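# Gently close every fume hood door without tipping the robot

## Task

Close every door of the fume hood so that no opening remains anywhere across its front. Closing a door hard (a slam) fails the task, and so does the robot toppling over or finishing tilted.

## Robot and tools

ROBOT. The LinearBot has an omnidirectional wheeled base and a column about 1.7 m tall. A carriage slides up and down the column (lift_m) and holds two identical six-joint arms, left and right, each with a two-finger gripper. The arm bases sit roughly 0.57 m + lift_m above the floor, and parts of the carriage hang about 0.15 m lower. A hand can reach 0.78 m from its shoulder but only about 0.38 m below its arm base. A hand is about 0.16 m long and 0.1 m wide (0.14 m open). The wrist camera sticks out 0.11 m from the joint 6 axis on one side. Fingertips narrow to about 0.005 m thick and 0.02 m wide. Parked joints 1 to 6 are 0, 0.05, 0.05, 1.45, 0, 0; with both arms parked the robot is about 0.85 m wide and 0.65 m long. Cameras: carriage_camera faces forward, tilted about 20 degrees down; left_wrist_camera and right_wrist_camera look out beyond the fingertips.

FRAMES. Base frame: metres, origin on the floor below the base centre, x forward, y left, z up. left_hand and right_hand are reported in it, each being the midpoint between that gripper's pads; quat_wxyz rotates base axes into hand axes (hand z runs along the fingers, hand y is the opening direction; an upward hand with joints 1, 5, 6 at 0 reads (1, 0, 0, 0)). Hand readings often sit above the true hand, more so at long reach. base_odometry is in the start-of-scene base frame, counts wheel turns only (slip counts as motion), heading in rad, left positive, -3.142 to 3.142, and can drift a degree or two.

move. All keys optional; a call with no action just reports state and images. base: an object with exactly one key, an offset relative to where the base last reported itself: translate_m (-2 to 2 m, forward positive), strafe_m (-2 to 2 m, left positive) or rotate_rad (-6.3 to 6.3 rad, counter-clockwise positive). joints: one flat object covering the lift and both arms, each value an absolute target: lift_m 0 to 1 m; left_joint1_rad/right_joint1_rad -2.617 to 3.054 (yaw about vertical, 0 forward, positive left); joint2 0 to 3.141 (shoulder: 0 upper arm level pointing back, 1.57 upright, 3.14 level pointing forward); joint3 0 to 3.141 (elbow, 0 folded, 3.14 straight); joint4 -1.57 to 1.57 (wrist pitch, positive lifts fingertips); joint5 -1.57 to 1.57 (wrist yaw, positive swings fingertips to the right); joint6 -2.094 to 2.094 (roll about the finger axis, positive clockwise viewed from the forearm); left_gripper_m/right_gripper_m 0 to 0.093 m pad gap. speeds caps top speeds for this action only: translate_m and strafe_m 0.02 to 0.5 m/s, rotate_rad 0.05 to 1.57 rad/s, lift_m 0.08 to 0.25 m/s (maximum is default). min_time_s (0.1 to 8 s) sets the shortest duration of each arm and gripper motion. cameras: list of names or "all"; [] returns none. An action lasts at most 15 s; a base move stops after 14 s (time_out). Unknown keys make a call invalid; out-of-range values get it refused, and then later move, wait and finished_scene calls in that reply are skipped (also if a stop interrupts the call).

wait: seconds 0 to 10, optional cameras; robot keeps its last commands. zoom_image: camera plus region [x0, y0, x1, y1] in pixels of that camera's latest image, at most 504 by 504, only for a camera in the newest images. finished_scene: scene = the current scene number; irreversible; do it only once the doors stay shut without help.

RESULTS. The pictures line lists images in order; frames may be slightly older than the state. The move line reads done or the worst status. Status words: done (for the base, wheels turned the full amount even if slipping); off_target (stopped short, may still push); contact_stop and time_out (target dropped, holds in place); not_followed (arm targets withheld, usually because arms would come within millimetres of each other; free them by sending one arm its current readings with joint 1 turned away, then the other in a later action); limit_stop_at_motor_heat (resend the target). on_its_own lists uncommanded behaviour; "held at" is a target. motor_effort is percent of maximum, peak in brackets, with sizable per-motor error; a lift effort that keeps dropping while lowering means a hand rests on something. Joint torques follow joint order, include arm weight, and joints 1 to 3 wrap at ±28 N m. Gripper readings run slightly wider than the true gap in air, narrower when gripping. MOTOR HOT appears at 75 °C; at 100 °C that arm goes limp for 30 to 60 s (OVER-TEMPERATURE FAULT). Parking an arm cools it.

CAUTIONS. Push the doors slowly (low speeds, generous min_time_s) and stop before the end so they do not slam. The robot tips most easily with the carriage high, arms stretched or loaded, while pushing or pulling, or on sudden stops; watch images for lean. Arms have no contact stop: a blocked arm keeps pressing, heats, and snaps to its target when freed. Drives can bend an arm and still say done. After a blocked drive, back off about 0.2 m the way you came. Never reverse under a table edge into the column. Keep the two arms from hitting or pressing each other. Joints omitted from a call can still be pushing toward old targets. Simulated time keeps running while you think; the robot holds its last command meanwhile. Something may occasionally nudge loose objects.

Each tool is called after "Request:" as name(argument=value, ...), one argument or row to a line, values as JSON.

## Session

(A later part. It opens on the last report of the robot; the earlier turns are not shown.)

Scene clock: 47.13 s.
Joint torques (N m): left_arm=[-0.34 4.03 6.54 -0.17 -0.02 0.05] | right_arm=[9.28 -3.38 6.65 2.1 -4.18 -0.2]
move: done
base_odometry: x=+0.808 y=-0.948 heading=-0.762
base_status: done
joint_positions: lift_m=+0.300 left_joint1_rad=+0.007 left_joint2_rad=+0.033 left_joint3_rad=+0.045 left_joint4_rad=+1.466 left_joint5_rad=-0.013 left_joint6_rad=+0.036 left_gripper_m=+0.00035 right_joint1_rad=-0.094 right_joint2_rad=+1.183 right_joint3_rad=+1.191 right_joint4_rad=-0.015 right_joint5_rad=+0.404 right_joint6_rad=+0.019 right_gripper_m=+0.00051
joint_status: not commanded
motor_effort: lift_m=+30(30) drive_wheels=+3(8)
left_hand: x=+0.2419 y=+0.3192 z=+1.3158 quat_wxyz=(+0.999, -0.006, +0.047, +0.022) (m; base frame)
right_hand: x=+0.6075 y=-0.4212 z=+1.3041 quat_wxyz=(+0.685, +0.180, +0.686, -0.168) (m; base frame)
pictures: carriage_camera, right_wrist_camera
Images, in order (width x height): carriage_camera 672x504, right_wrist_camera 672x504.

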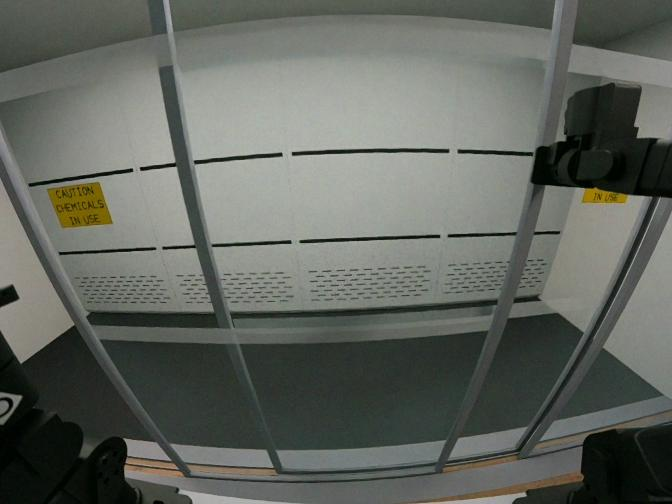

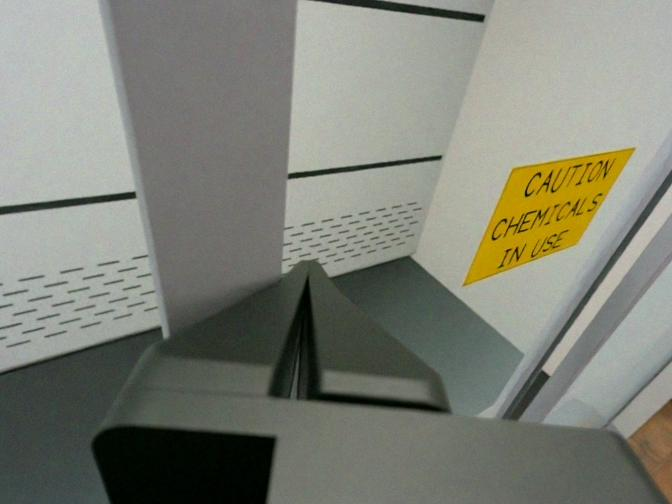

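Request:
move(
  base={"strafe_m": -0.3},
  speeds={"strafe_m": 0.1},
  cameras=[],
)

Request:
move(
  base={"translate_m": -0.15},
  speeds={"translate_m": 0.1},
  cameras=[],
)

Request:
move(
  joints={"right_joint1_rad": 0, "right_joint2_rad": 1.0, "right_joint3_rad": 1.0, "right_joint4_rad": 0.0, "right_joint5_rad": -1.25, "right_joint6_rad": 0},
  min_time_s=2,
  cameras=["carriage_camera","right_wrist_camera"],
)

Scene clock: 51.60 s.
Joint torques (N m): left_arm=[-0.01 3.77 6.63 -0.12 -0.09 0.04] | right_arm=[0.36 -4.6 6.71 2.11 -0.18 -0.12]
move: done
base_odometry: x=+0.601 y=-1.165 heading=-0.761
base_status: done
joint_positions: lift_m=+0.300 left_joint1_rad=+0.007 left_joint2_rad=+0.033 left_joint3_rad=+0.045 left_joint4_rad=+1.466 left_joint5_rad=-0.013 left_joint6_rad=+0.036 left_gripper_m=+0.00035 right_joint1_rad=-0.006 right_joint2_rad=+1.192 right_joint3_rad=+1.191 right_joint4_rad=-0.008 right_joint5_rad=+0.012 right_joint6_rad=+0.011 right_gripper_m=+0.00051
joint_status: not commanded
motor_effort: lift_m=+29(30) drive_wheels=+3(11)
left_hand: x=+0.2419 y=+0.3192 z=+1.3158 quat_wxyz=(+0.999, -0.006, +0.047, +0.022) (m; base frame)
right_hand: x=+0.6320 y=-0.3214 z=+1.3022 quat_wxyz=(+0.704, +0.010, +0.710, -0.003) (m; base frame)
pictures: none
No camera images: "cameras" was empty.

Scene clock: 53.87 s.
Joint torques (N m): left_arm=[-0.2 3.84 6.65 -0.18 -0.01 0.09] | right_arm=[0.46 -4.77 6.54 2.02 -0.18 -0.1]
move: done
base_odometry: x=+0.492 y=-1.062 heading=-0.761
base_status: done
joint_positions: lift_m=+0.300 left_joint1_rad=+0.007 left_joint2_rad=+0.033 left_joint3_rad=+0.045 left_joint4_rad=+1.466 left_joint5_rad=-0.013 left_joint6_rad=+0.036 left_gripper_m=+0.00035 right_joint1_rad=-0.006 right_joint2_rad=+1.196 right_joint3_rad=+1.191 right_joint4_rad=-0.007 right_joint5_rad=+0.012 right_joint6_rad=+0.011 right_gripper_m=+0.00051
joint_status: not commanded
motor_effort: lift_m=+29(30) drive_wheels=+0(11)
left_hand: x=+0.2419 y=+0.3192 z=+1.3158 quat_wxyz=(+0.999, -0.006, +0.047, +0.022) (m; base frame)
right_hand: x=+0.6332 y=-0.3214 z=+1.3011 quat_wxyz=(+0.703, +0.010, +0.711, -0.003) (m; base frame)
pictures: none
No camera images: "cameras" was empty.

Scene clock: 56.27 s.
Joint torques (N m): left_arm=[-0.03 3.77 6.69 -0.13 -0.04 0.03] | right_arm=[0.43 -3.74 4.63 1.58 -0.24 -0.12]
move: done
base_odometry: x=+0.492 y=-1.062 heading=-0.761
base_status: not commanded
joint_positions: lift_m=+0.300 left_joint1_rad=+0.007 left_joint2_rad=+0.033 left_joint3_rad=+0.045 left_joint4_rad=+1.466 left_joint5_rad=-0.013 left_joint6_rad=+0.036 left_gripper_m=+0.00035 right_joint1_rad=-0.006 right_joint2_rad=+1.011 right_joint3_rad=+1.011 right_joint4_rad=-0.006 right_joint5_rad=-1.236 right_joint6_rad=+0.010 right_gripper_m=+0.00051
joint_status: all done
motor_effort: lift_m=+29(30) drive_wheels=-1(1)
left_hand: x=+0.2419 y=+0.3192 z=+1.3158 quat_wxyz=(+0.999, -0.006, +0.047, +0.022) (m; base frame)
right_hand: x=+0.4749 y=-0.1560 z=+1.2825 quat_wxyz=(+0.574, -0.404, +0.581, +0.412) (m; base frame)
pictures: carriage_camera, right_wrist_camera
Images, in order (width x height): carriage_camera 672x504, right_wrist_camera 672x504.

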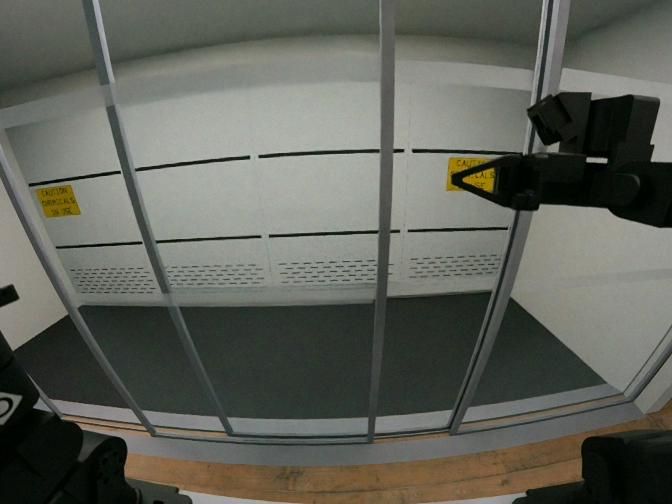

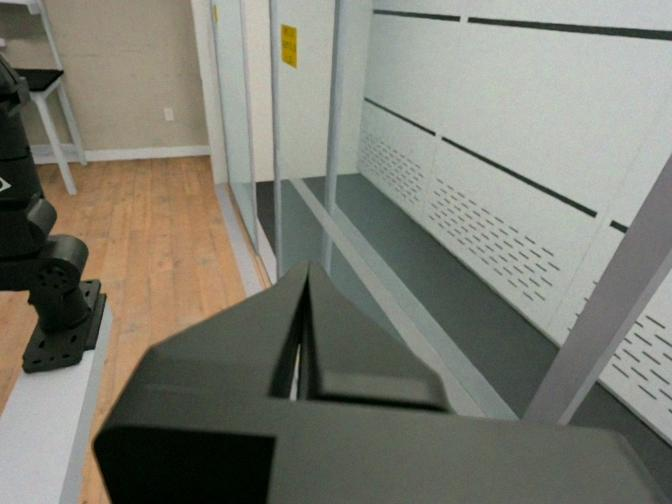

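Request:
move(
  base={"translate_m": 0.29},
  speeds={"translate_m": 0.1},
  cameras=["carriage_camera","right_wrist_camera"],
)

Request:
zoom_image(
  camera="carriage_camera",
  region=[400, 80, 600, 230],
)

Scene clock: 60.23 s.
Joint torques (N m): left_arm=[-0.12 3.95 7.04 -0.09 0.01 0.06] | right_arm=[0.42 -3.51 4.67 1.62 -0.19 -0.12]
move: done
base_odometry: x=+0.702 y=-1.262 heading=-0.762
base_status: done
joint_positions: lift_m=+0.300 left_joint1_rad=+0.007 left_joint2_rad=+0.033 left_joint3_rad=+0.045 left_joint4_rad=+1.466 left_joint5_rad=-0.013 left_joint6_rad=+0.036 left_gripper_m=+0.00035 right_joint1_rad=-0.006 right_joint2_rad=+1.006 right_joint3_rad=+1.011 right_joint4_rad=-0.006 right_joint5_rad=-1.239 right_joint6_rad=+0.010 right_gripper_m=+0.00051
joint_status: not commanded
motor_effort: lift_m=+30(30) drive_wheels=+1(8)
left_hand: x=+0.2419 y=+0.3192 z=+1.3158 quat_wxyz=(+0.999, -0.006, +0.047, +0.022) (m; base frame)
right_hand: x=+0.4729 y=-0.1558 z=+1.2836 quat_wxyz=(+0.575, -0.406, +0.579, +0.412) (m; base frame)
pictures: carriage_camera, right_wrist_camera
Images, in order (width x height): carriage_camera 672x504, right_wrist_camera 672x504.

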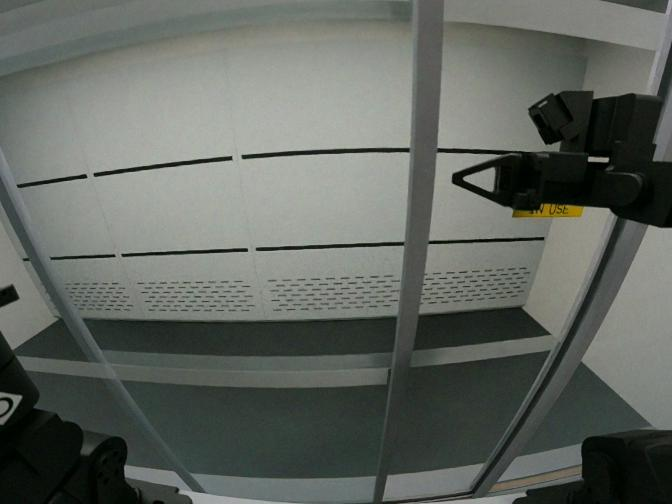

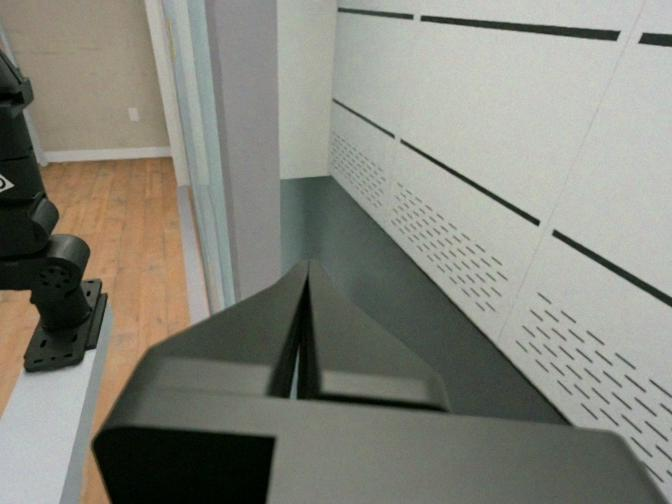

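Scaled by 2.520 from the camera's 672x504 image, which has a finer 960x720 frame.

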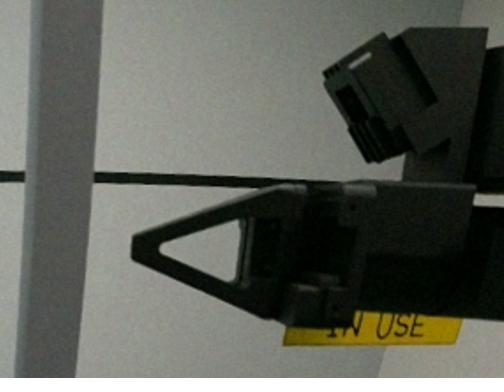

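Request:
move(
  base={"translate_m": 0.012},
  speeds={"translate_m": 0.05},
  cameras=[],
)

Request:
move(
  base={"strafe_m": 0.15},
  speeds={"strafe_m": 0.06},
  cameras=["carriage_camera","right_wrist_camera"],
)

Scene clock: 62.53 s.
Joint torques (N m): left_arm=[-0.27 4.05 6.48 -0.11 -0.07 0.08] | right_arm=[0.46 -2.11 4.82 1.57 0.01 -0.04]
move: done
base_odometry: x=+0.711 y=-1.271 heading=-0.762
base_status: done
joint_positions: lift_m=+0.300 left_joint1_rad=+0.007 left_joint2_rad=+0.033 left_joint3_rad=+0.045 left_joint4_rad=+1.466 left_joint5_rad=-0.013 left_joint6_rad=+0.036 left_gripper_m=+0.00035 right_joint1_rad=-0.006 right_joint2_rad=+0.995 right_joint3_rad=+1.010 right_joint4_rad=-0.006 right_joint5_rad=-1.262 right_joint6_rad=+0.005 right_gripper_m=+0.00051
joint_status: not commanded
motor_effort: lift_m=+30(30) drive_wheels=+1(8)
left_hand: x=+0.2419 y=+0.3192 z=+1.3158 quat_wxyz=(+0.999, -0.006, +0.047, +0.022) (m; base frame)
right_hand: x=+0.4662 y=-0.1545 z=+1.2855 quat_wxyz=(+0.574, -0.416, +0.571, +0.415) (m; base frame)
pictures: none
No camera images: "cameras" was empty.

Scene clock: 65.67 s.
Joint torques (N m): left_arm=[-0.16 3.77 6.65 -0.18 -0.02 -0.02] | right_arm=[8.2 2.73 4.98 1.83 -0.92 0.24]
move: done
base_odometry: x=+0.814 y=-1.163 heading=-0.763
base_status: done
joint_positions: lift_m=+0.300 left_joint1_rad=+0.007 left_joint2_rad=+0.033 left_joint3_rad=+0.045 left_joint4_rad=+1.466 left_joint5_rad=-0.013 left_joint6_rad=+0.036 left_gripper_m=+0.00035 right_joint1_rad=-0.082 right_joint2_rad=+0.949 right_joint3_rad=+1.006 right_joint4_rad=-0.023 right_joint5_rad=-1.168 right_joint6_rad=-0.022 right_gripper_m=+0.00055
joint_status: not commanded
motor_effort: lift_m=+29(30) drive_wheels=+4(14)
left_hand: x=+0.2419 y=+0.3192 z=+1.3158 quat_wxyz=(+0.999, -0.006, +0.047, +0.022) (m; base frame)
right_hand: x=+0.4796 y=-0.1797 z=+1.2927 quat_wxyz=(+0.619, -0.379, +0.591, +0.351) (m; base frame)
pictures: carriage_camera, right_wrist_camera
Images, in order (width x height): carriage_camera 672x504, right_wrist_camera 672x504.

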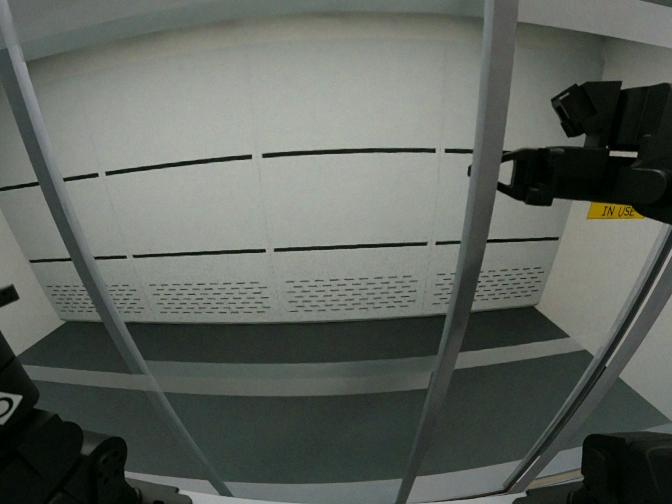

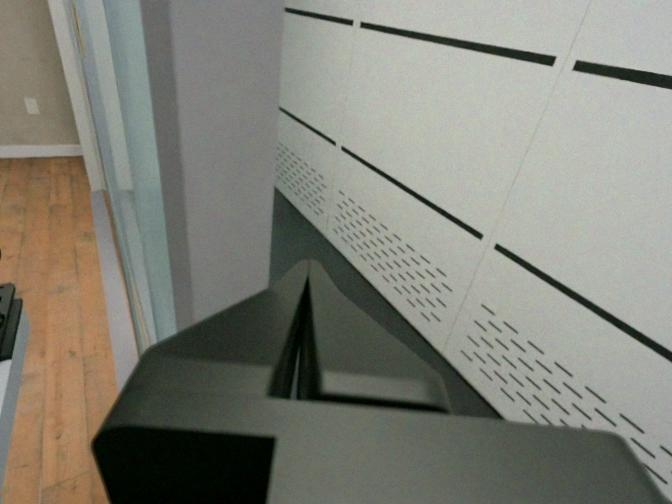

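Request:
move(
  base={"strafe_m": 0.06},
  speeds={"strafe_m": 0.04},
  cameras=["carriage_camera","right_wrist_camera"],
)

Scene clock: 67.93 s.
Joint torques (N m): left_arm=[0.02 4.05 6.74 -0.18 -0.03 -0.01] | right_arm=[8.68 3.85 5.14 1.9 -0.83 0.28]
move: done
base_odometry: x=+0.856 y=-1.119 heading=-0.763
base_status: done
joint_positions: lift_m=+0.300 left_joint1_rad=+0.007 left_joint2_rad=+0.033 left_joint3_rad=+0.045 left_joint4_rad=+1.466 left_joint5_rad=-0.013 left_joint6_rad=+0.036 left_gripper_m=+0.00035 right_joint1_rad=-0.088 right_joint2_rad=+0.940 right_joint3_rad=+1.006 right_joint4_rad=-0.035 right_joint5_rad=-1.175 right_joint6_rad=-0.025 right_gripper_m=+0.00057
joint_status: not commanded
motor_effort: lift_m=+30(30) drive_wheels=+4(14)
left_hand: x=+0.2419 y=+0.3192 z=+1.3158 quat_wxyz=(+0.999, -0.006, +0.047, +0.022) (m; base frame)
right_hand: x=+0.4768 y=-0.1804 z=+1.2928 quat_wxyz=(+0.618, -0.379, +0.592, +0.352) (m; base frame)
pictures: carriage_camera, right_wrist_camera
Images, in order (width x height): carriage_camera 672x504, right_wrist_camera 672x504.

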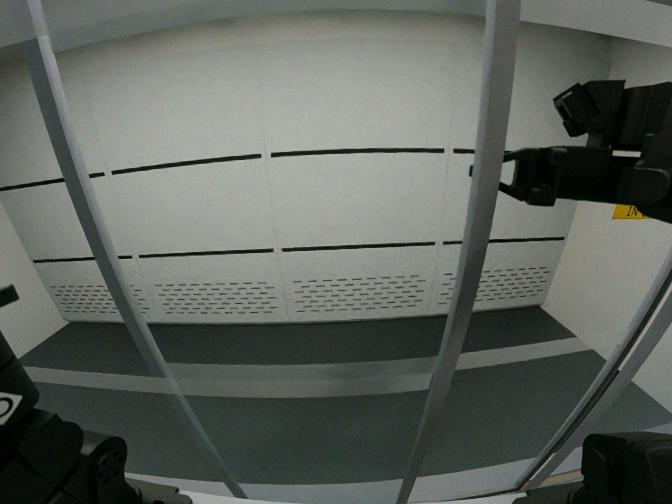

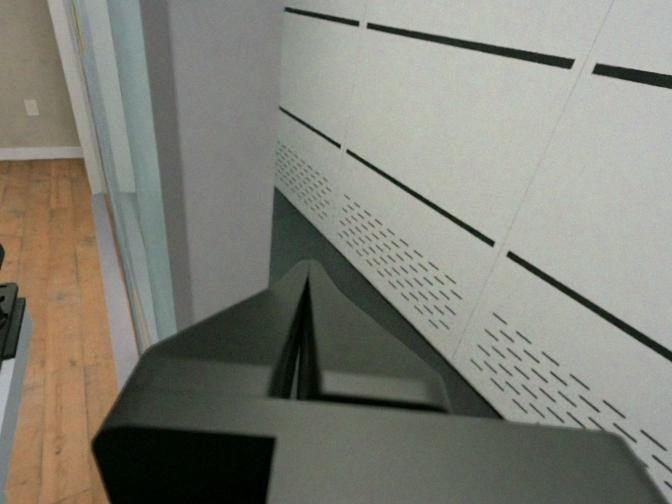

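Request:
move(
  base={"translate_m": -0.008},
  speeds={"translate_m": 0.05},
  cameras=[],
)

Request:
move(
  base={"strafe_m": 0.15},
  speeds={"strafe_m": 0.05},
  cameras=["carriage_camera"],
)

Request:
move(
  base={"translate_m": -0.008},
  speeds={"translate_m": 0.05},
  cameras=[],
)

Request:
move(
  base={"strafe_m": 0.15},
  speeds={"strafe_m": 0.05},
  cameras=["carriage_camera", "right_wrist_camera"],
)

Scene clock: 69.13 s.
Joint torques (N m): left_arm=[-0.01 3.7 6.67 -0.12 -0.11 0.02] | right_arm=[7.82 1.39 5.11 1.43 -0.93 0.14]
move: done
base_odometry: x=+0.850 y=-1.114 heading=-0.763
base_status: done
joint_positions: lift_m=+0.300 left_joint1_rad=+0.007 left_joint2_rad=+0.033 left_joint3_rad=+0.045 left_joint4_rad=+1.466 left_joint5_rad=-0.013 left_joint6_rad=+0.036 left_gripper_m=+0.00035 right_joint1_rad=-0.079 right_joint2_rad=+0.966 right_joint3_rad=+1.006 right_joint4_rad=+0.008 right_joint5_rad=-1.166 right_joint6_rad=-0.011 right_gripper_m=+0.00055
joint_status: not commanded
motor_effort: lift_m=+30(30) drive_wheels=+4(11)
left_hand: x=+0.2419 y=+0.3192 z=+1.3158 quat_wxyz=(+0.999, -0.006, +0.047, +0.022) (m; base frame)
right_hand: x=+0.4843 y=-0.1794 z=+1.2931 quat_wxyz=(+0.621, -0.379, +0.589, +0.352) (m; base frame)
pictures: none
No camera images: "cameras" was empty.

Scene clock: 72.77 s.
Joint torques (N m): left_arm=[-0.1 3.95 6.68 -0.16 0 0] | right_arm=[8.17 3.37 5.19 1.79 -0.84 0.2]
move: done
base_odometry: x=+0.954 y=-1.006 heading=-0.764
base_status: done
joint_positions: lift_m=+0.300 left_joint1_rad=+0.007 left_joint2_rad=+0.033 left_joint3_rad=+0.045 left_joint4_rad=+1.466 left_joint5_rad=-0.013 left_joint6_rad=+0.036 left_gripper_m=+0.00035 right_joint1_rad=-0.083 right_joint2_rad=+0.945 right_joint3_rad=+1.006 right_joint4_rad=-0.024 right_joint5_rad=-1.176 right_joint6_rad=-0.021 right_gripper_m=+0.00056
joint_status: not commanded
motor_effort: lift_m=+30(30) drive_wheels=+4(13)
left_hand: x=+0.2419 y=+0.3192 z=+1.3158 quat_wxyz=(+0.999, -0.006, +0.047, +0.022) (m; base frame)
right_hand: x=+0.4773 y=-0.1792 z=+1.2933 quat_wxyz=(+0.618, -0.381, +0.590, +0.353) (m; base frame)
pictures: carriage_camera
Images, in order (width x height): carriage_camera 672x504.

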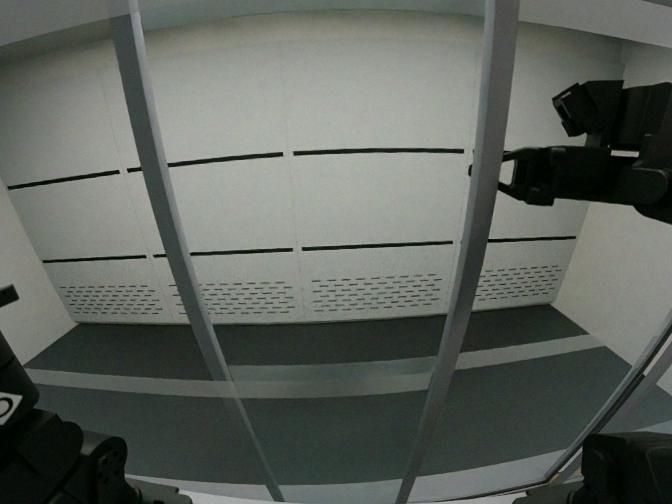

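Scene clock: 73.40 s.
Joint torques (N m): left_arm=[0.01 3.73 6.57 -0.13 0 0.05] | right_arm=[7.53 0.68 4.98 1.38 -0.87 0.05]
move: done
base_odometry: x=+0.948 y=-1.000 heading=-0.764
base_status: done
joint_positions: lift_m=+0.300 left_joint1_rad=+0.007 left_joint2_rad=+0.033 left_joint3_rad=+0.045 left_joint4_rad=+1.465 left_joint5_rad=-0.013 left_joint6_rad=+0.036 left_gripper_m=+0.00035 right_joint1_rad=-0.076 right_joint2_rad=+0.970 right_joint3_rad=+1.006 right_joint4_rad=+0.018 right_joint5_rad=-1.168 right_joint6_rad=-0.005 right_gripper_m=+0.00054
joint_status: not commanded
motor_effort: lift_m=+30(30) drive_wheels=+4(10)
left_hand: x=+0.2420 y=+0.3192 z=+1.3158 quat_wxyz=(+0.999, -0.006, +0.047, +0.022) (m; base frame)
right_hand: x=+0.4845 y=-0.1786 z=+1.2935 quat_wxyz=(+0.620, -0.380, +0.588, +0.354) (m; base frame)
pictures: none
No camera images: "cameras" was empty.

Scene clock: 77.03 s.
Joint torques (N m): left_arm=[-0.03 3.88 6.69 -0.13 0.02 0.02] | right_arm=[7.97 3.15 5.08 1.79 -0.78 0.18]
move: done
base_odometry: x=+1.052 y=-0.892 heading=-0.765
base_status: done
joint_positions: lift_m=+0.300 left_joint1_rad=+0.007 left_joint2_rad=+0.033 left_joint3_rad=+0.045 left_joint4_rad=+1.465 left_joint5_rad=-0.013 left_joint6_rad=+0.036 left_gripper_m=+0.00035 right_joint1_rad=-0.081 right_joint2_rad=+0.947 right_joint3_rad=+1.006 right_joint4_rad=-0.020 right_joint5_rad=-1.179 right_joint6_rad=-0.018 right_gripper_m=+0.00056
joint_status: not commanded
motor_effort: lift_m=+29(30) drive_wheels=+4(15)
left_hand: x=+0.2420 y=+0.3192 z=+1.3158 quat_wxyz=(+0.999, -0.006, +0.047, +0.022) (m; base frame)
right_hand: x=+0.4770 y=-0.1784 z=+1.2936 quat_wxyz=(+0.618, -0.383, +0.588, +0.355) (m; base frame)
pictures: carriage_camera, right_wrist_camera
Images, in order (width x height): carriage_camera 672x504, right_wrist_camera 672x504.

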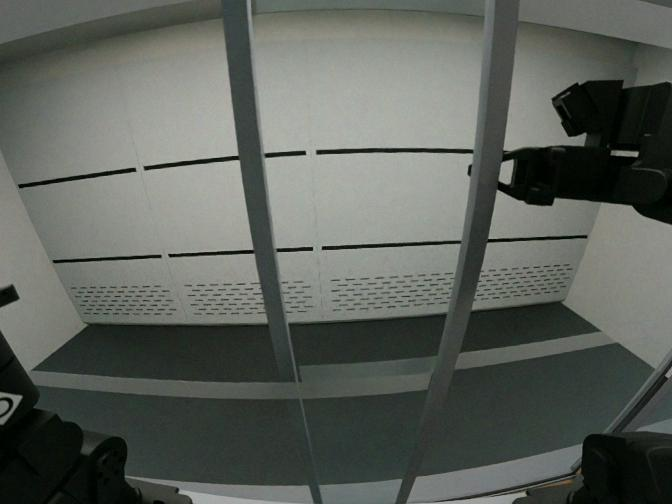

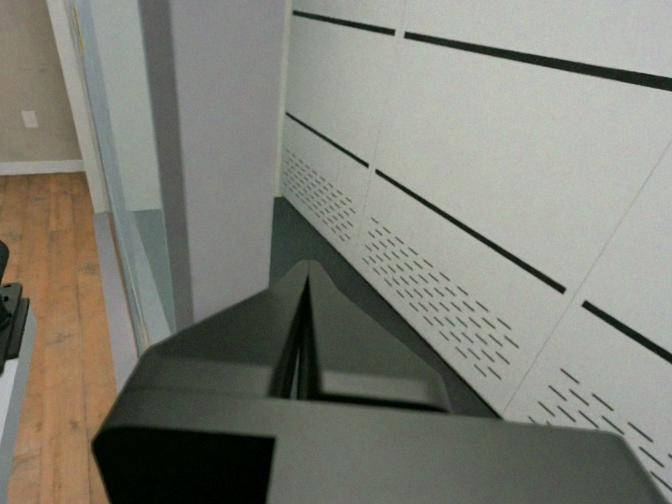

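Request:
move(
  base={"translate_m": -0.008},
  speeds={"translate_m": 0.05},
  cameras=[],
)

Request:
move(
  base={"strafe_m": 0.15},
  speeds={"strafe_m": 0.05},
  cameras=[],
)

Request:
move(
  base={"translate_m": -0.008},
  speeds={"translate_m": 0.05},
  cameras=[],
)

Request:
move(
  base={"strafe_m": 0.12},
  speeds={"strafe_m": 0.05},
  cameras=["carriage_camera", "right_wrist_camera"],
)

Scene clock: 77.90 s.
Joint torques (N m): left_arm=[-0.02 3.95 6.75 -0.12 -0.02 0] | right_arm=[7.42 0.46 5.09 1.39 -0.82 0]
move: done
base_odometry: x=+1.046 y=-0.887 heading=-0.765
base_status: done
joint_positions: lift_m=+0.300 left_joint1_rad=+0.007 left_joint2_rad=+0.033 left_joint3_rad=+0.045 left_joint4_rad=+1.465 left_joint5_rad=-0.013 left_joint6_rad=+0.036 left_gripper_m=+0.00035 right_joint1_rad=-0.074 right_joint2_rad=+0.971 right_joint3_rad=+1.006 right_joint4_rad=+0.022 right_joint5_rad=-1.171 right_joint6_rad=-0.003 right_gripper_m=+0.00053
joint_status: not commanded
motor_effort: lift_m=+29(30) drive_wheels=+3(9)
left_hand: x=+0.2421 y=+0.3192 z=+1.3158 quat_wxyz=(+0.999, -0.006, +0.047, +0.022) (m; base frame)
right_hand: x=+0.4843 y=-0.1779 z=+1.2937 quat_wxyz=(+0.620, -0.381, +0.587, +0.356) (m; base frame)
pictures: none
No camera images: "cameras" was empty.

Scene clock: 81.53 s.
Joint torques (N m): left_arm=[0.12 3.77 6.76 -0.13 -0.05 0.02] | right_arm=[7.84 3.25 4.97 1.75 -0.72 0.19]
move: done
base_odometry: x=+1.150 y=-0.779 heading=-0.765
base_status: done
joint_positions: lift_m=+0.300 left_joint1_rad=+0.007 left_joint2_rad=+0.033 left_joint3_rad=+0.045 left_joint4_rad=+1.465 left_joint5_rad=-0.013 left_joint6_rad=+0.036 left_gripper_m=+0.00035 right_joint1_rad=-0.081 right_joint2_rad=+0.946 right_joint3_rad=+1.006 right_joint4_rad=-0.019 right_joint5_rad=-1.184 right_joint6_rad=-0.018 right_gripper_m=+0.00056
joint_status: not commanded
motor_effort: lift_m=+30(30) drive_wheels=+4(13)
left_hand: x=+0.2421 y=+0.3192 z=+1.3158 quat_wxyz=(+0.999, -0.006, +0.047, +0.022) (m; base frame)
right_hand: x=+0.4760 y=-0.1780 z=+1.2937 quat_wxyz=(+0.617, -0.384, +0.587, +0.356) (m; base frame)
pictures: none
No camera images: "cameras" was empty.

Scene clock: 82.17 s.
Joint torques (N m): left_arm=[-0.25 3.89 6.48 -0.13 -0.02 0.03] | right_arm=[7.32 0.53 4.93 1.35 -0.8 -0.02]
move: done
base_odometry: x=+1.144 y=-0.773 heading=-0.766
base_status: done
joint_positions: lift_m=+0.300 left_joint1_rad=+0.007 left_joint2_rad=+0.033 left_joint3_rad=+0.045 left_joint4_rad=+1.465 left_joint5_rad=-0.013 left_joint6_rad=+0.036 left_gripper_m=+0.00035 right_joint1_rad=-0.074 right_joint2_rad=+0.971 right_joint3_rad=+1.006 right_joint4_rad=+0.022 right_joint5_rad=-1.176 right_joint6_rad=-0.002 right_gripper_m=+0.00053
joint_status: not commanded
motor_effort: lift_m=+30(30) drive_wheels=+3(8)
left_hand: x=+0.2422 y=+0.3192 z=+1.3158 quat_wxyz=(+0.999, -0.006, +0.047, +0.022) (m; base frame)
right_hand: x=+0.4833 y=-0.1774 z=+1.2939 quat_wxyz=(+0.619, -0.382, +0.585, +0.357) (m; base frame)
pictures: none
No camera images: "cameras" was empty.

Scene clock: 85.13 s.
Joint torques (N m): left_arm=[-0.08 3.73 6.67 -0.11 -0.04 0.03] | right_arm=[7.79 2.96 5.04 1.68 -0.64 0.13]
move: done
base_odometry: x=+1.227 y=-0.687 heading=-0.766
base_status: done
joint_positions: lift_m=+0.300 left_joint1_rad=+0.007 left_joint2_rad=+0.033 left_joint3_rad=+0.045 left_joint4_rad=+1.465 left_joint5_rad=-0.013 left_joint6_rad=+0.036 left_gripper_m=+0.00035 right_joint1_rad=-0.079 right_joint2_rad=+0.949 right_joint3_rad=+1.006 right_joint4_rad=-0.013 right_joint5_rad=-1.187 right_joint6_rad=-0.015 right_gripper_m=+0.00055
joint_status: not commanded
motor_effort: lift_m=+30(30) drive_wheels=+4(13)
left_hand: x=+0.2422 y=+0.3192 z=+1.3158 quat_wxyz=(+0.999, -0.006, +0.047, +0.022) (m; base frame)
right_hand: x=+0.4763 y=-0.1775 z=+1.2939 quat_wxyz=(+0.616, -0.385, +0.586, +0.358) (m; base frame)
pictures: carriage_camera, right_wrist_camera
Images, in order (width x height): carriage_camera 672x504, right_wrist_camera 672x504.

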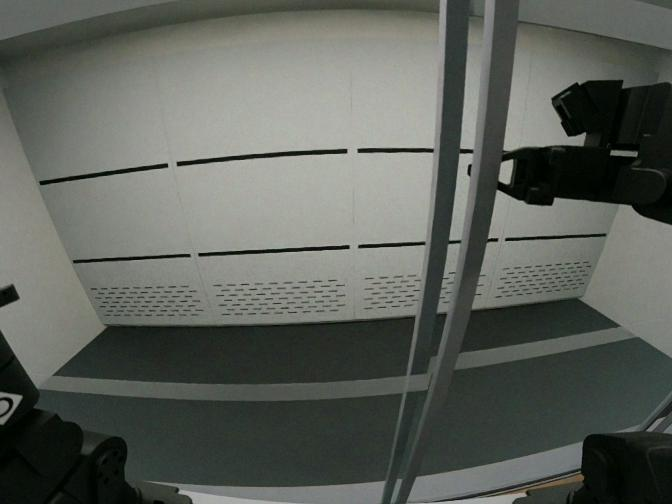

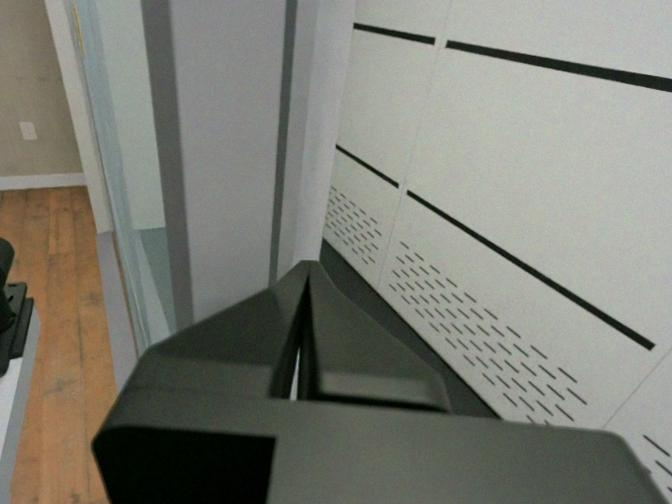

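Request:
move(
  joints={"left_joint4_rad": 0.0, "left_joint5_rad": -1.2},
  min_time_s=2,
  cameras=["left_wrist_camera"],
)

Scene clock: 87.83 s.
Joint torques (N m): left_arm=[0.09 2.3 8.54 1.69 -0.09 -0.07] | right_arm=[7.86 3.12 5 1.67 -0.72 0.15]
move: done
base_odometry: x=+1.227 y=-0.687 heading=-0.766
base_status: not commanded
joint_positions: lift_m=+0.300 left_joint1_rad=+0.007 left_joint2_rad=+0.033 left_joint3_rad=+0.045 left_joint4_rad=+0.010 left_joint5_rad=-1.186 left_joint6_rad=+0.036 left_gripper_m=+0.00034 right_joint1_rad=-0.079 right_joint2_rad=+0.949 right_joint3_rad=+1.006 right_joint4_rad=-0.013 right_joint5_rad=-1.187 right_joint6_rad=-0.015 right_gripper_m=+0.00055
joint_status: all done
motor_effort: lift_m=+30(30) drive_wheels=+4(4)
left_hand: x=+0.3564 y=+0.4772 z=+1.0740 quat_wxyz=(+0.584, -0.391, +0.586, +0.403) (m; base frame)
right_hand: x=+0.4763 y=-0.1775 z=+1.2939 quat_wxyz=(+0.616, -0.385, +0.586, +0.358) (m; base frame)
pictures: left_wrist_camera
Images, in order (width x height): left_wrist_camera 672x504.

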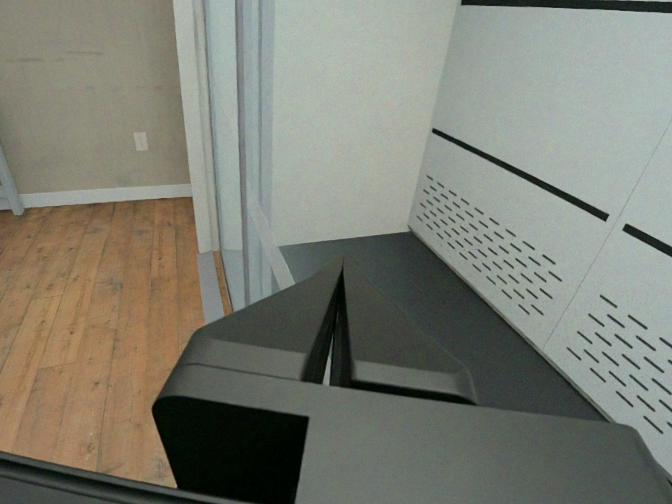

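Request:
zoom_image(
  camera="left_wrist_camera",
  region=[160, 0, 310, 150],
)

Request:
zoom_image(
  camera="left_wrist_camera",
  region=[170, 180, 320, 330],
)

Scaled by 3.360 from the camera's 672x504 image, which has a finer 960x720 frame.

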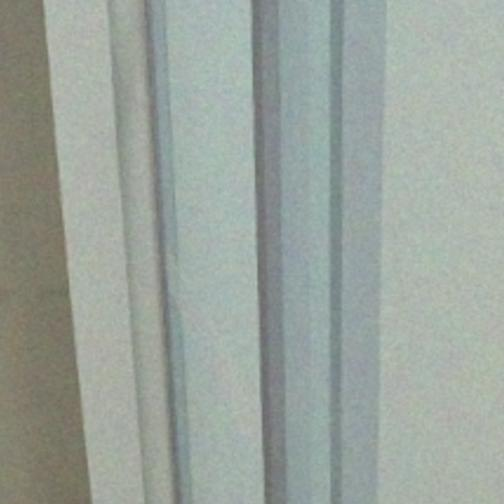

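Scaled by 3.360 from the camera's 672x504 image, which has a finer 960x720 frame.

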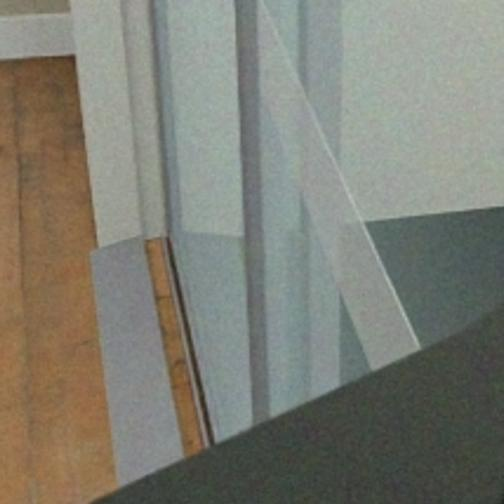

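Request:
move(
  base={"strafe_m": 0.04},
  speeds={"strafe_m": 0.04},
)

Request:
zoom_image(
  camera="left_wrist_camera",
  region=[160, 0, 310, 150],
)

Request:
zoom_image(
  camera="right_wrist_camera",
  region=[100, 0, 400, 300],
)

Scene clock: 89.67 s.
Joint torques (N m): left_arm=[-0.24 2.33 8.49 1.69 -0.16 -0.01] | right_arm=[9.28 3.54 5.01 1.76 -0.56 0.12]
move: done
base_odometry: x=+1.254 y=-0.658 heading=-0.767
base_status: done
joint_positions: lift_m=+0.300 left_joint1_rad=+0.007 left_joint2_rad=+0.033 left_joint3_rad=+0.045 left_joint4_rad=+0.007 left_joint5_rad=-1.189 left_joint6_rad=+0.036 left_gripper_m=+0.00034 right_joint1_rad=-0.094 right_joint2_rad=+0.943 right_joint3_rad=+1.006 right_joint4_rad=-0.023 right_joint5_rad=-1.201 right_joint6_rad=-0.012 right_gripper_m=+0.00056
joint_status: not commanded
motor_effort: lift_m=+30(30) drive_wheels=+5(15)
left_hand: x=+0.3560 y=+0.4773 z=+1.0736 quat_wxyz=(+0.583, -0.391, +0.586, +0.405) (m; base frame)
right_hand: x=+0.4743 y=-0.1800 z=+1.2937 quat_wxyz=(+0.615, -0.384, +0.588, +0.359) (m; base frame)
pictures: carriage_camera, left_wrist_camera, right_wrist_camera
Images, in order (width x height): carriage_camera 672x504, left_wrist_camera 672x504, right_wrist_camera 672x504.

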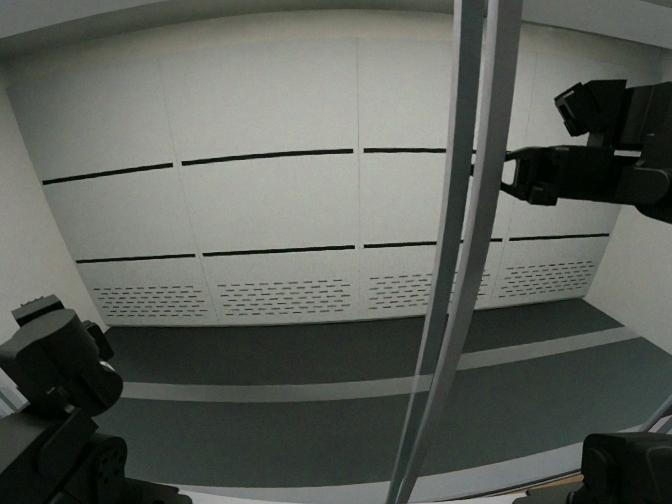

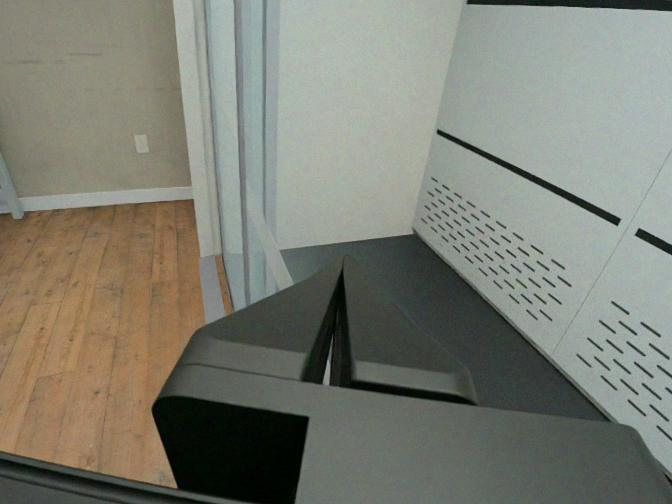

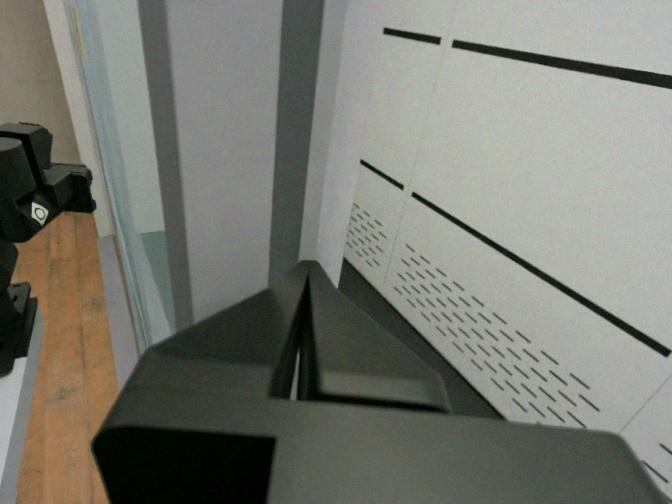

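Scaled by 3.360 from the camera's 672x504 image, which has a finer 960x720 frame.

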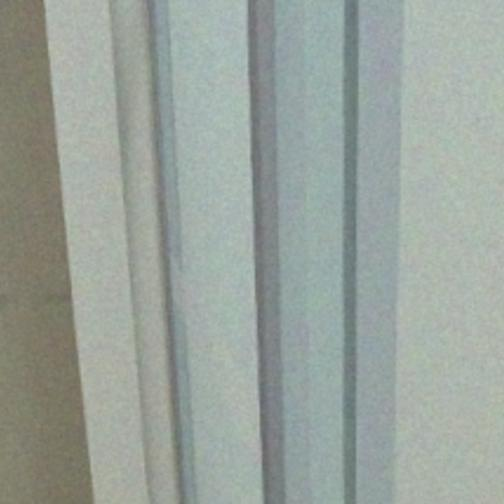

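Scaled by 1.680 from the camera's 672x504 image, which has a finer 960x720 frame.

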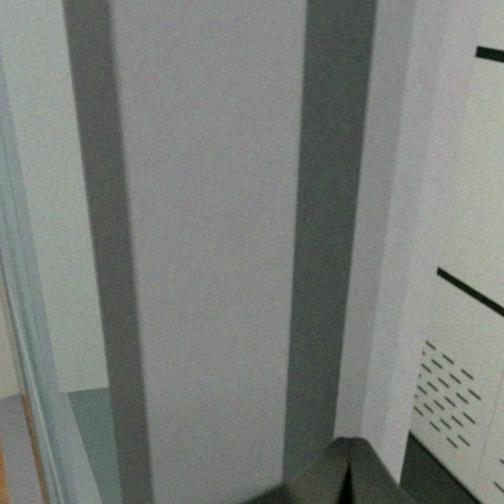

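Request:
move(
  base={"strafe_m": 0.015},
  speeds={"strafe_m": 0.04},
  cameras=[],
)

Request:
move(
  base={"strafe_m": -0.12},
  speeds={"strafe_m": 0.15},
  cameras=["carriage_camera","right_wrist_camera"],
)

Request:
zoom_image(
  camera="right_wrist_camera",
  region=[100, 0, 400, 300],
)

Request:
move(
  base={"translate_m": -0.4},
  joints={"left_joint4_rad": 1.45, "left_joint5_rad": 0},
  cameras=["carriage_camera"],
)

Request:
move(
  base={"strafe_m": 0.8},
  joints={"right_joint1_rad": 0, "right_joint2_rad": 0.05, "right_joint3_rad": 0.05, "right_joint4_rad": 1.45, "right_joint5_rad": 0, "right_joint6_rad": 0},
  min_time_s=2,
  cameras=["carriage_camera"],
)

Scene clock: 91.93 s.
Joint torques (N m): left_arm=[-0.14 2.43 8.43 1.71 -0.11 0.01] | right_arm=[9.7 3.79 5.03 1.85 -0.46 0.13]
move: done
base_odometry: x=+1.265 y=-0.647 heading=-0.767
base_status: done
joint_positions: lift_m=+0.300 left_joint1_rad=+0.007 left_joint2_rad=+0.033 left_joint3_rad=+0.045 left_joint4_rad=+0.006 left_joint5_rad=-1.189 left_joint6_rad=+0.036 left_gripper_m=+0.00034 right_joint1_rad=-0.100 right_joint2_rad=+0.941 right_joint3_rad=+1.006 right_joint4_rad=-0.026 right_joint5_rad=-1.207 right_joint6_rad=-0.013 right_gripper_m=+0.00055
joint_status: not commanded
motor_effort: lift_m=+29(30) drive_wheels=+6(17)
left_hand: x=+0.3560 y=+0.4773 z=+1.0734 quat_wxyz=(+0.582, -0.391, +0.586, +0.405) (m; base frame)
right_hand: x=+0.4737 y=-0.1809 z=+1.2937 quat_wxyz=(+0.615, -0.384, +0.588, +0.360) (m; base frame)
pictures: none
No camera images: "cameras" was empty.

Scene clock: 93.73 s.
Joint torques (N m): left_arm=[0.03 2.21 8.54 1.7 -0.18 0.01] | right_arm=[-0.25 -1.78 5.09 1.46 0.09 0.15]
move: done
base_odometry: x=+1.181 y=-0.733 heading=-0.768
base_status: done
joint_positions: lift_m=+0.300 left_joint1_rad=+0.007 left_joint2_rad=+0.033 left_joint3_rad=+0.045 left_joint4_rad=+0.004 left_joint5_rad=-1.190 left_joint6_rad=+0.036 left_gripper_m=+0.00034 right_joint1_rad=+0.001 right_joint2_rad=+0.992 right_joint3_rad=+1.005 right_joint4_rad=+0.003 right_joint5_rad=-1.266 right_joint6_rad=-0.012 right_gripper_m=+0.00056
joint_status: not commanded
motor_effort: lift_m=+30(30) drive_wheels=-6(11)
left_hand: x=+0.3558 y=+0.4774 z=+1.0733 quat_wxyz=(+0.582, -0.391, +0.586, +0.406) (m; base frame)
right_hand: x=+0.4638 y=-0.1525 z=+1.2856 quat_wxyz=(+0.577, -0.426, +0.563, +0.412) (m; base frame)
pictures: carriage_camera, right_wrist_camera
Images, in order (width x height): carriage_camera 672x504, right_wrist_camera 672x504.

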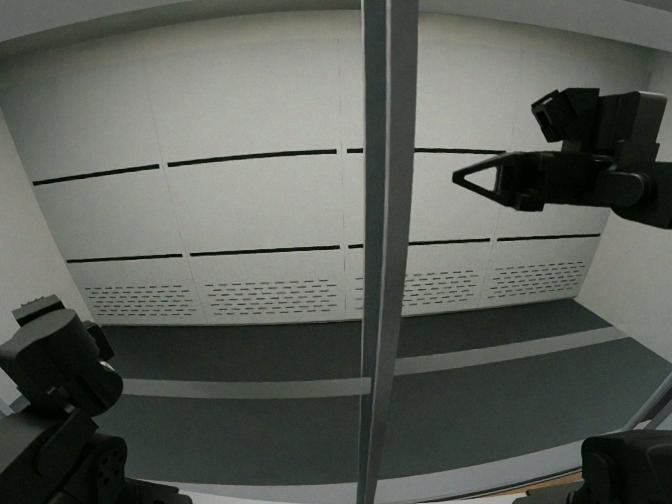

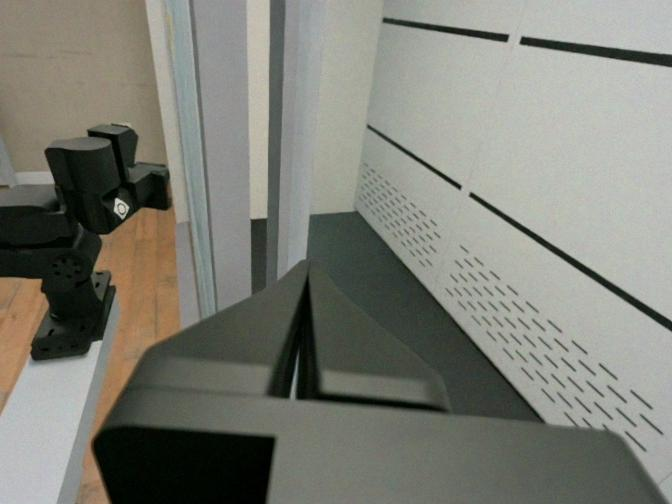

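Scaled by 1.680 from the camera's 672x504 image, which has a finer 960x720 frame.

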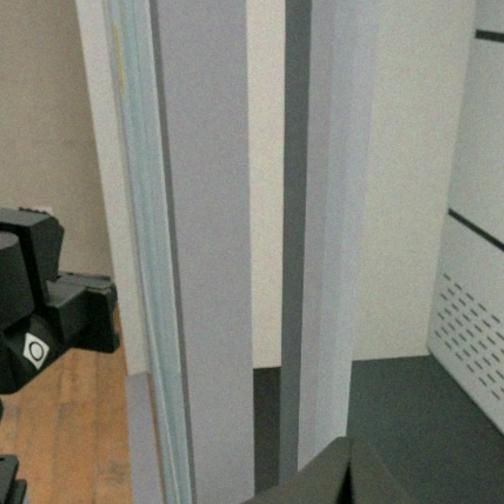

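Scene clock: 96.53 s.
Joint torques (N m): left_arm=[-0.13 3.78 6.67 0.03 0.11 -0.01] | right_arm=[-0.43 -2.26 5.15 1.47 0.07 0.09]
move: done
base_odometry: x=+0.894 y=-0.456 heading=-0.768
base_status: done
joint_positions: lift_m=+0.300 left_joint1_rad=+0.007 left_joint2_rad=+0.033 left_joint3_rad=+0.045 left_joint4_rad=+1.440 left_joint5_rad=-0.013 left_joint6_rad=+0.036 left_gripper_m=+0.00033 right_joint1_rad=+0.001 right_joint2_rad=+0.997 right_joint3_rad=+1.005 right_joint4_rad=+0.003 right_joint5_rad=-1.261 right_joint6_rad=-0.010 right_gripper_m=+0.00055
joint_status: all done
motor_effort: lift_m=+30(30) drive_wheels=-1(9)
left_hand: x=+0.2482 y=+0.3192 z=+1.3151 quat_wxyz=(+0.998, -0.005, +0.059, +0.022) (m; base frame)
right_hand: x=+0.4660 y=-0.1528 z=+1.2846 quat_wxyz=(+0.576, -0.422, +0.565, +0.412) (m; base frame)
pictures: carriage_camera
Images, in order (width x height): carriage_camera 672x504.

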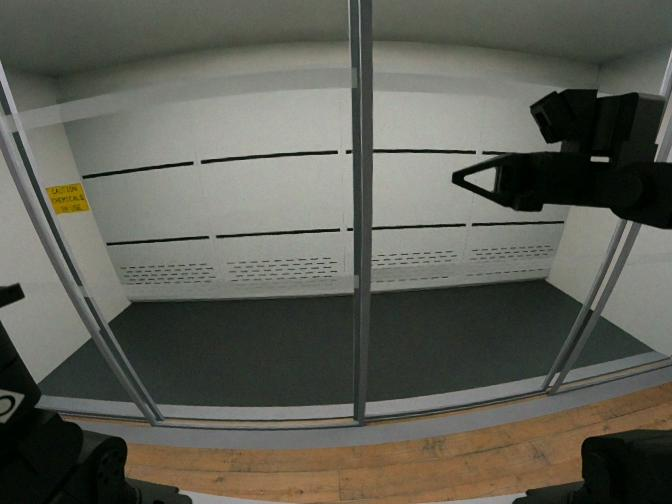

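Scene clock: 100.50 s.
Joint torques (N m): left_arm=[-0.12 3.88 6.76 -0.02 0.01 0.06] | right_arm=[-0.13 3.22 3.58 0.07 0.1 0.09]
move: done
base_odometry: x=+1.449 y=+0.120 heading=-0.767
base_status: done
joint_positions: lift_m=+0.300 left_joint1_rad=+0.007 left_joint2_rad=+0.033 left_joint3_rad=+0.045 left_joint4_rad=+1.440 left_joint5_rad=-0.006 left_joint6_rad=+0.036 left_gripper_m=+0.00033 right_joint1_rad=+0.001 right_joint2_rad=+0.058 right_joint3_rad=+0.060 right_joint4_rad=+1.437 right_joint5_rad=-0.012 right_joint6_rad=-0.009 right_gripper_m=+0.00055
joint_status: all done
motor_effort: lift_m=+30(30) drive_wheels=-2(9)
left_hand: x=+0.2482 y=+0.3181 z=+1.3151 quat_wxyz=(+0.998, -0.002, +0.059, +0.021) (m; base frame)
right_hand: x=+0.2525 y=-0.3147 z=+1.3190 quat_wxyz=(+0.998, -0.006, +0.066, -0.003) (m; base frame)
pictures: carriage_camera
Images, in order (width x height): carriage_camera 672x504.

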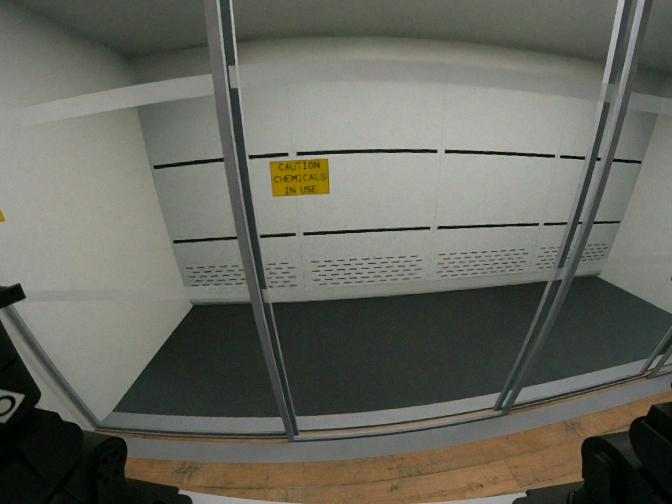

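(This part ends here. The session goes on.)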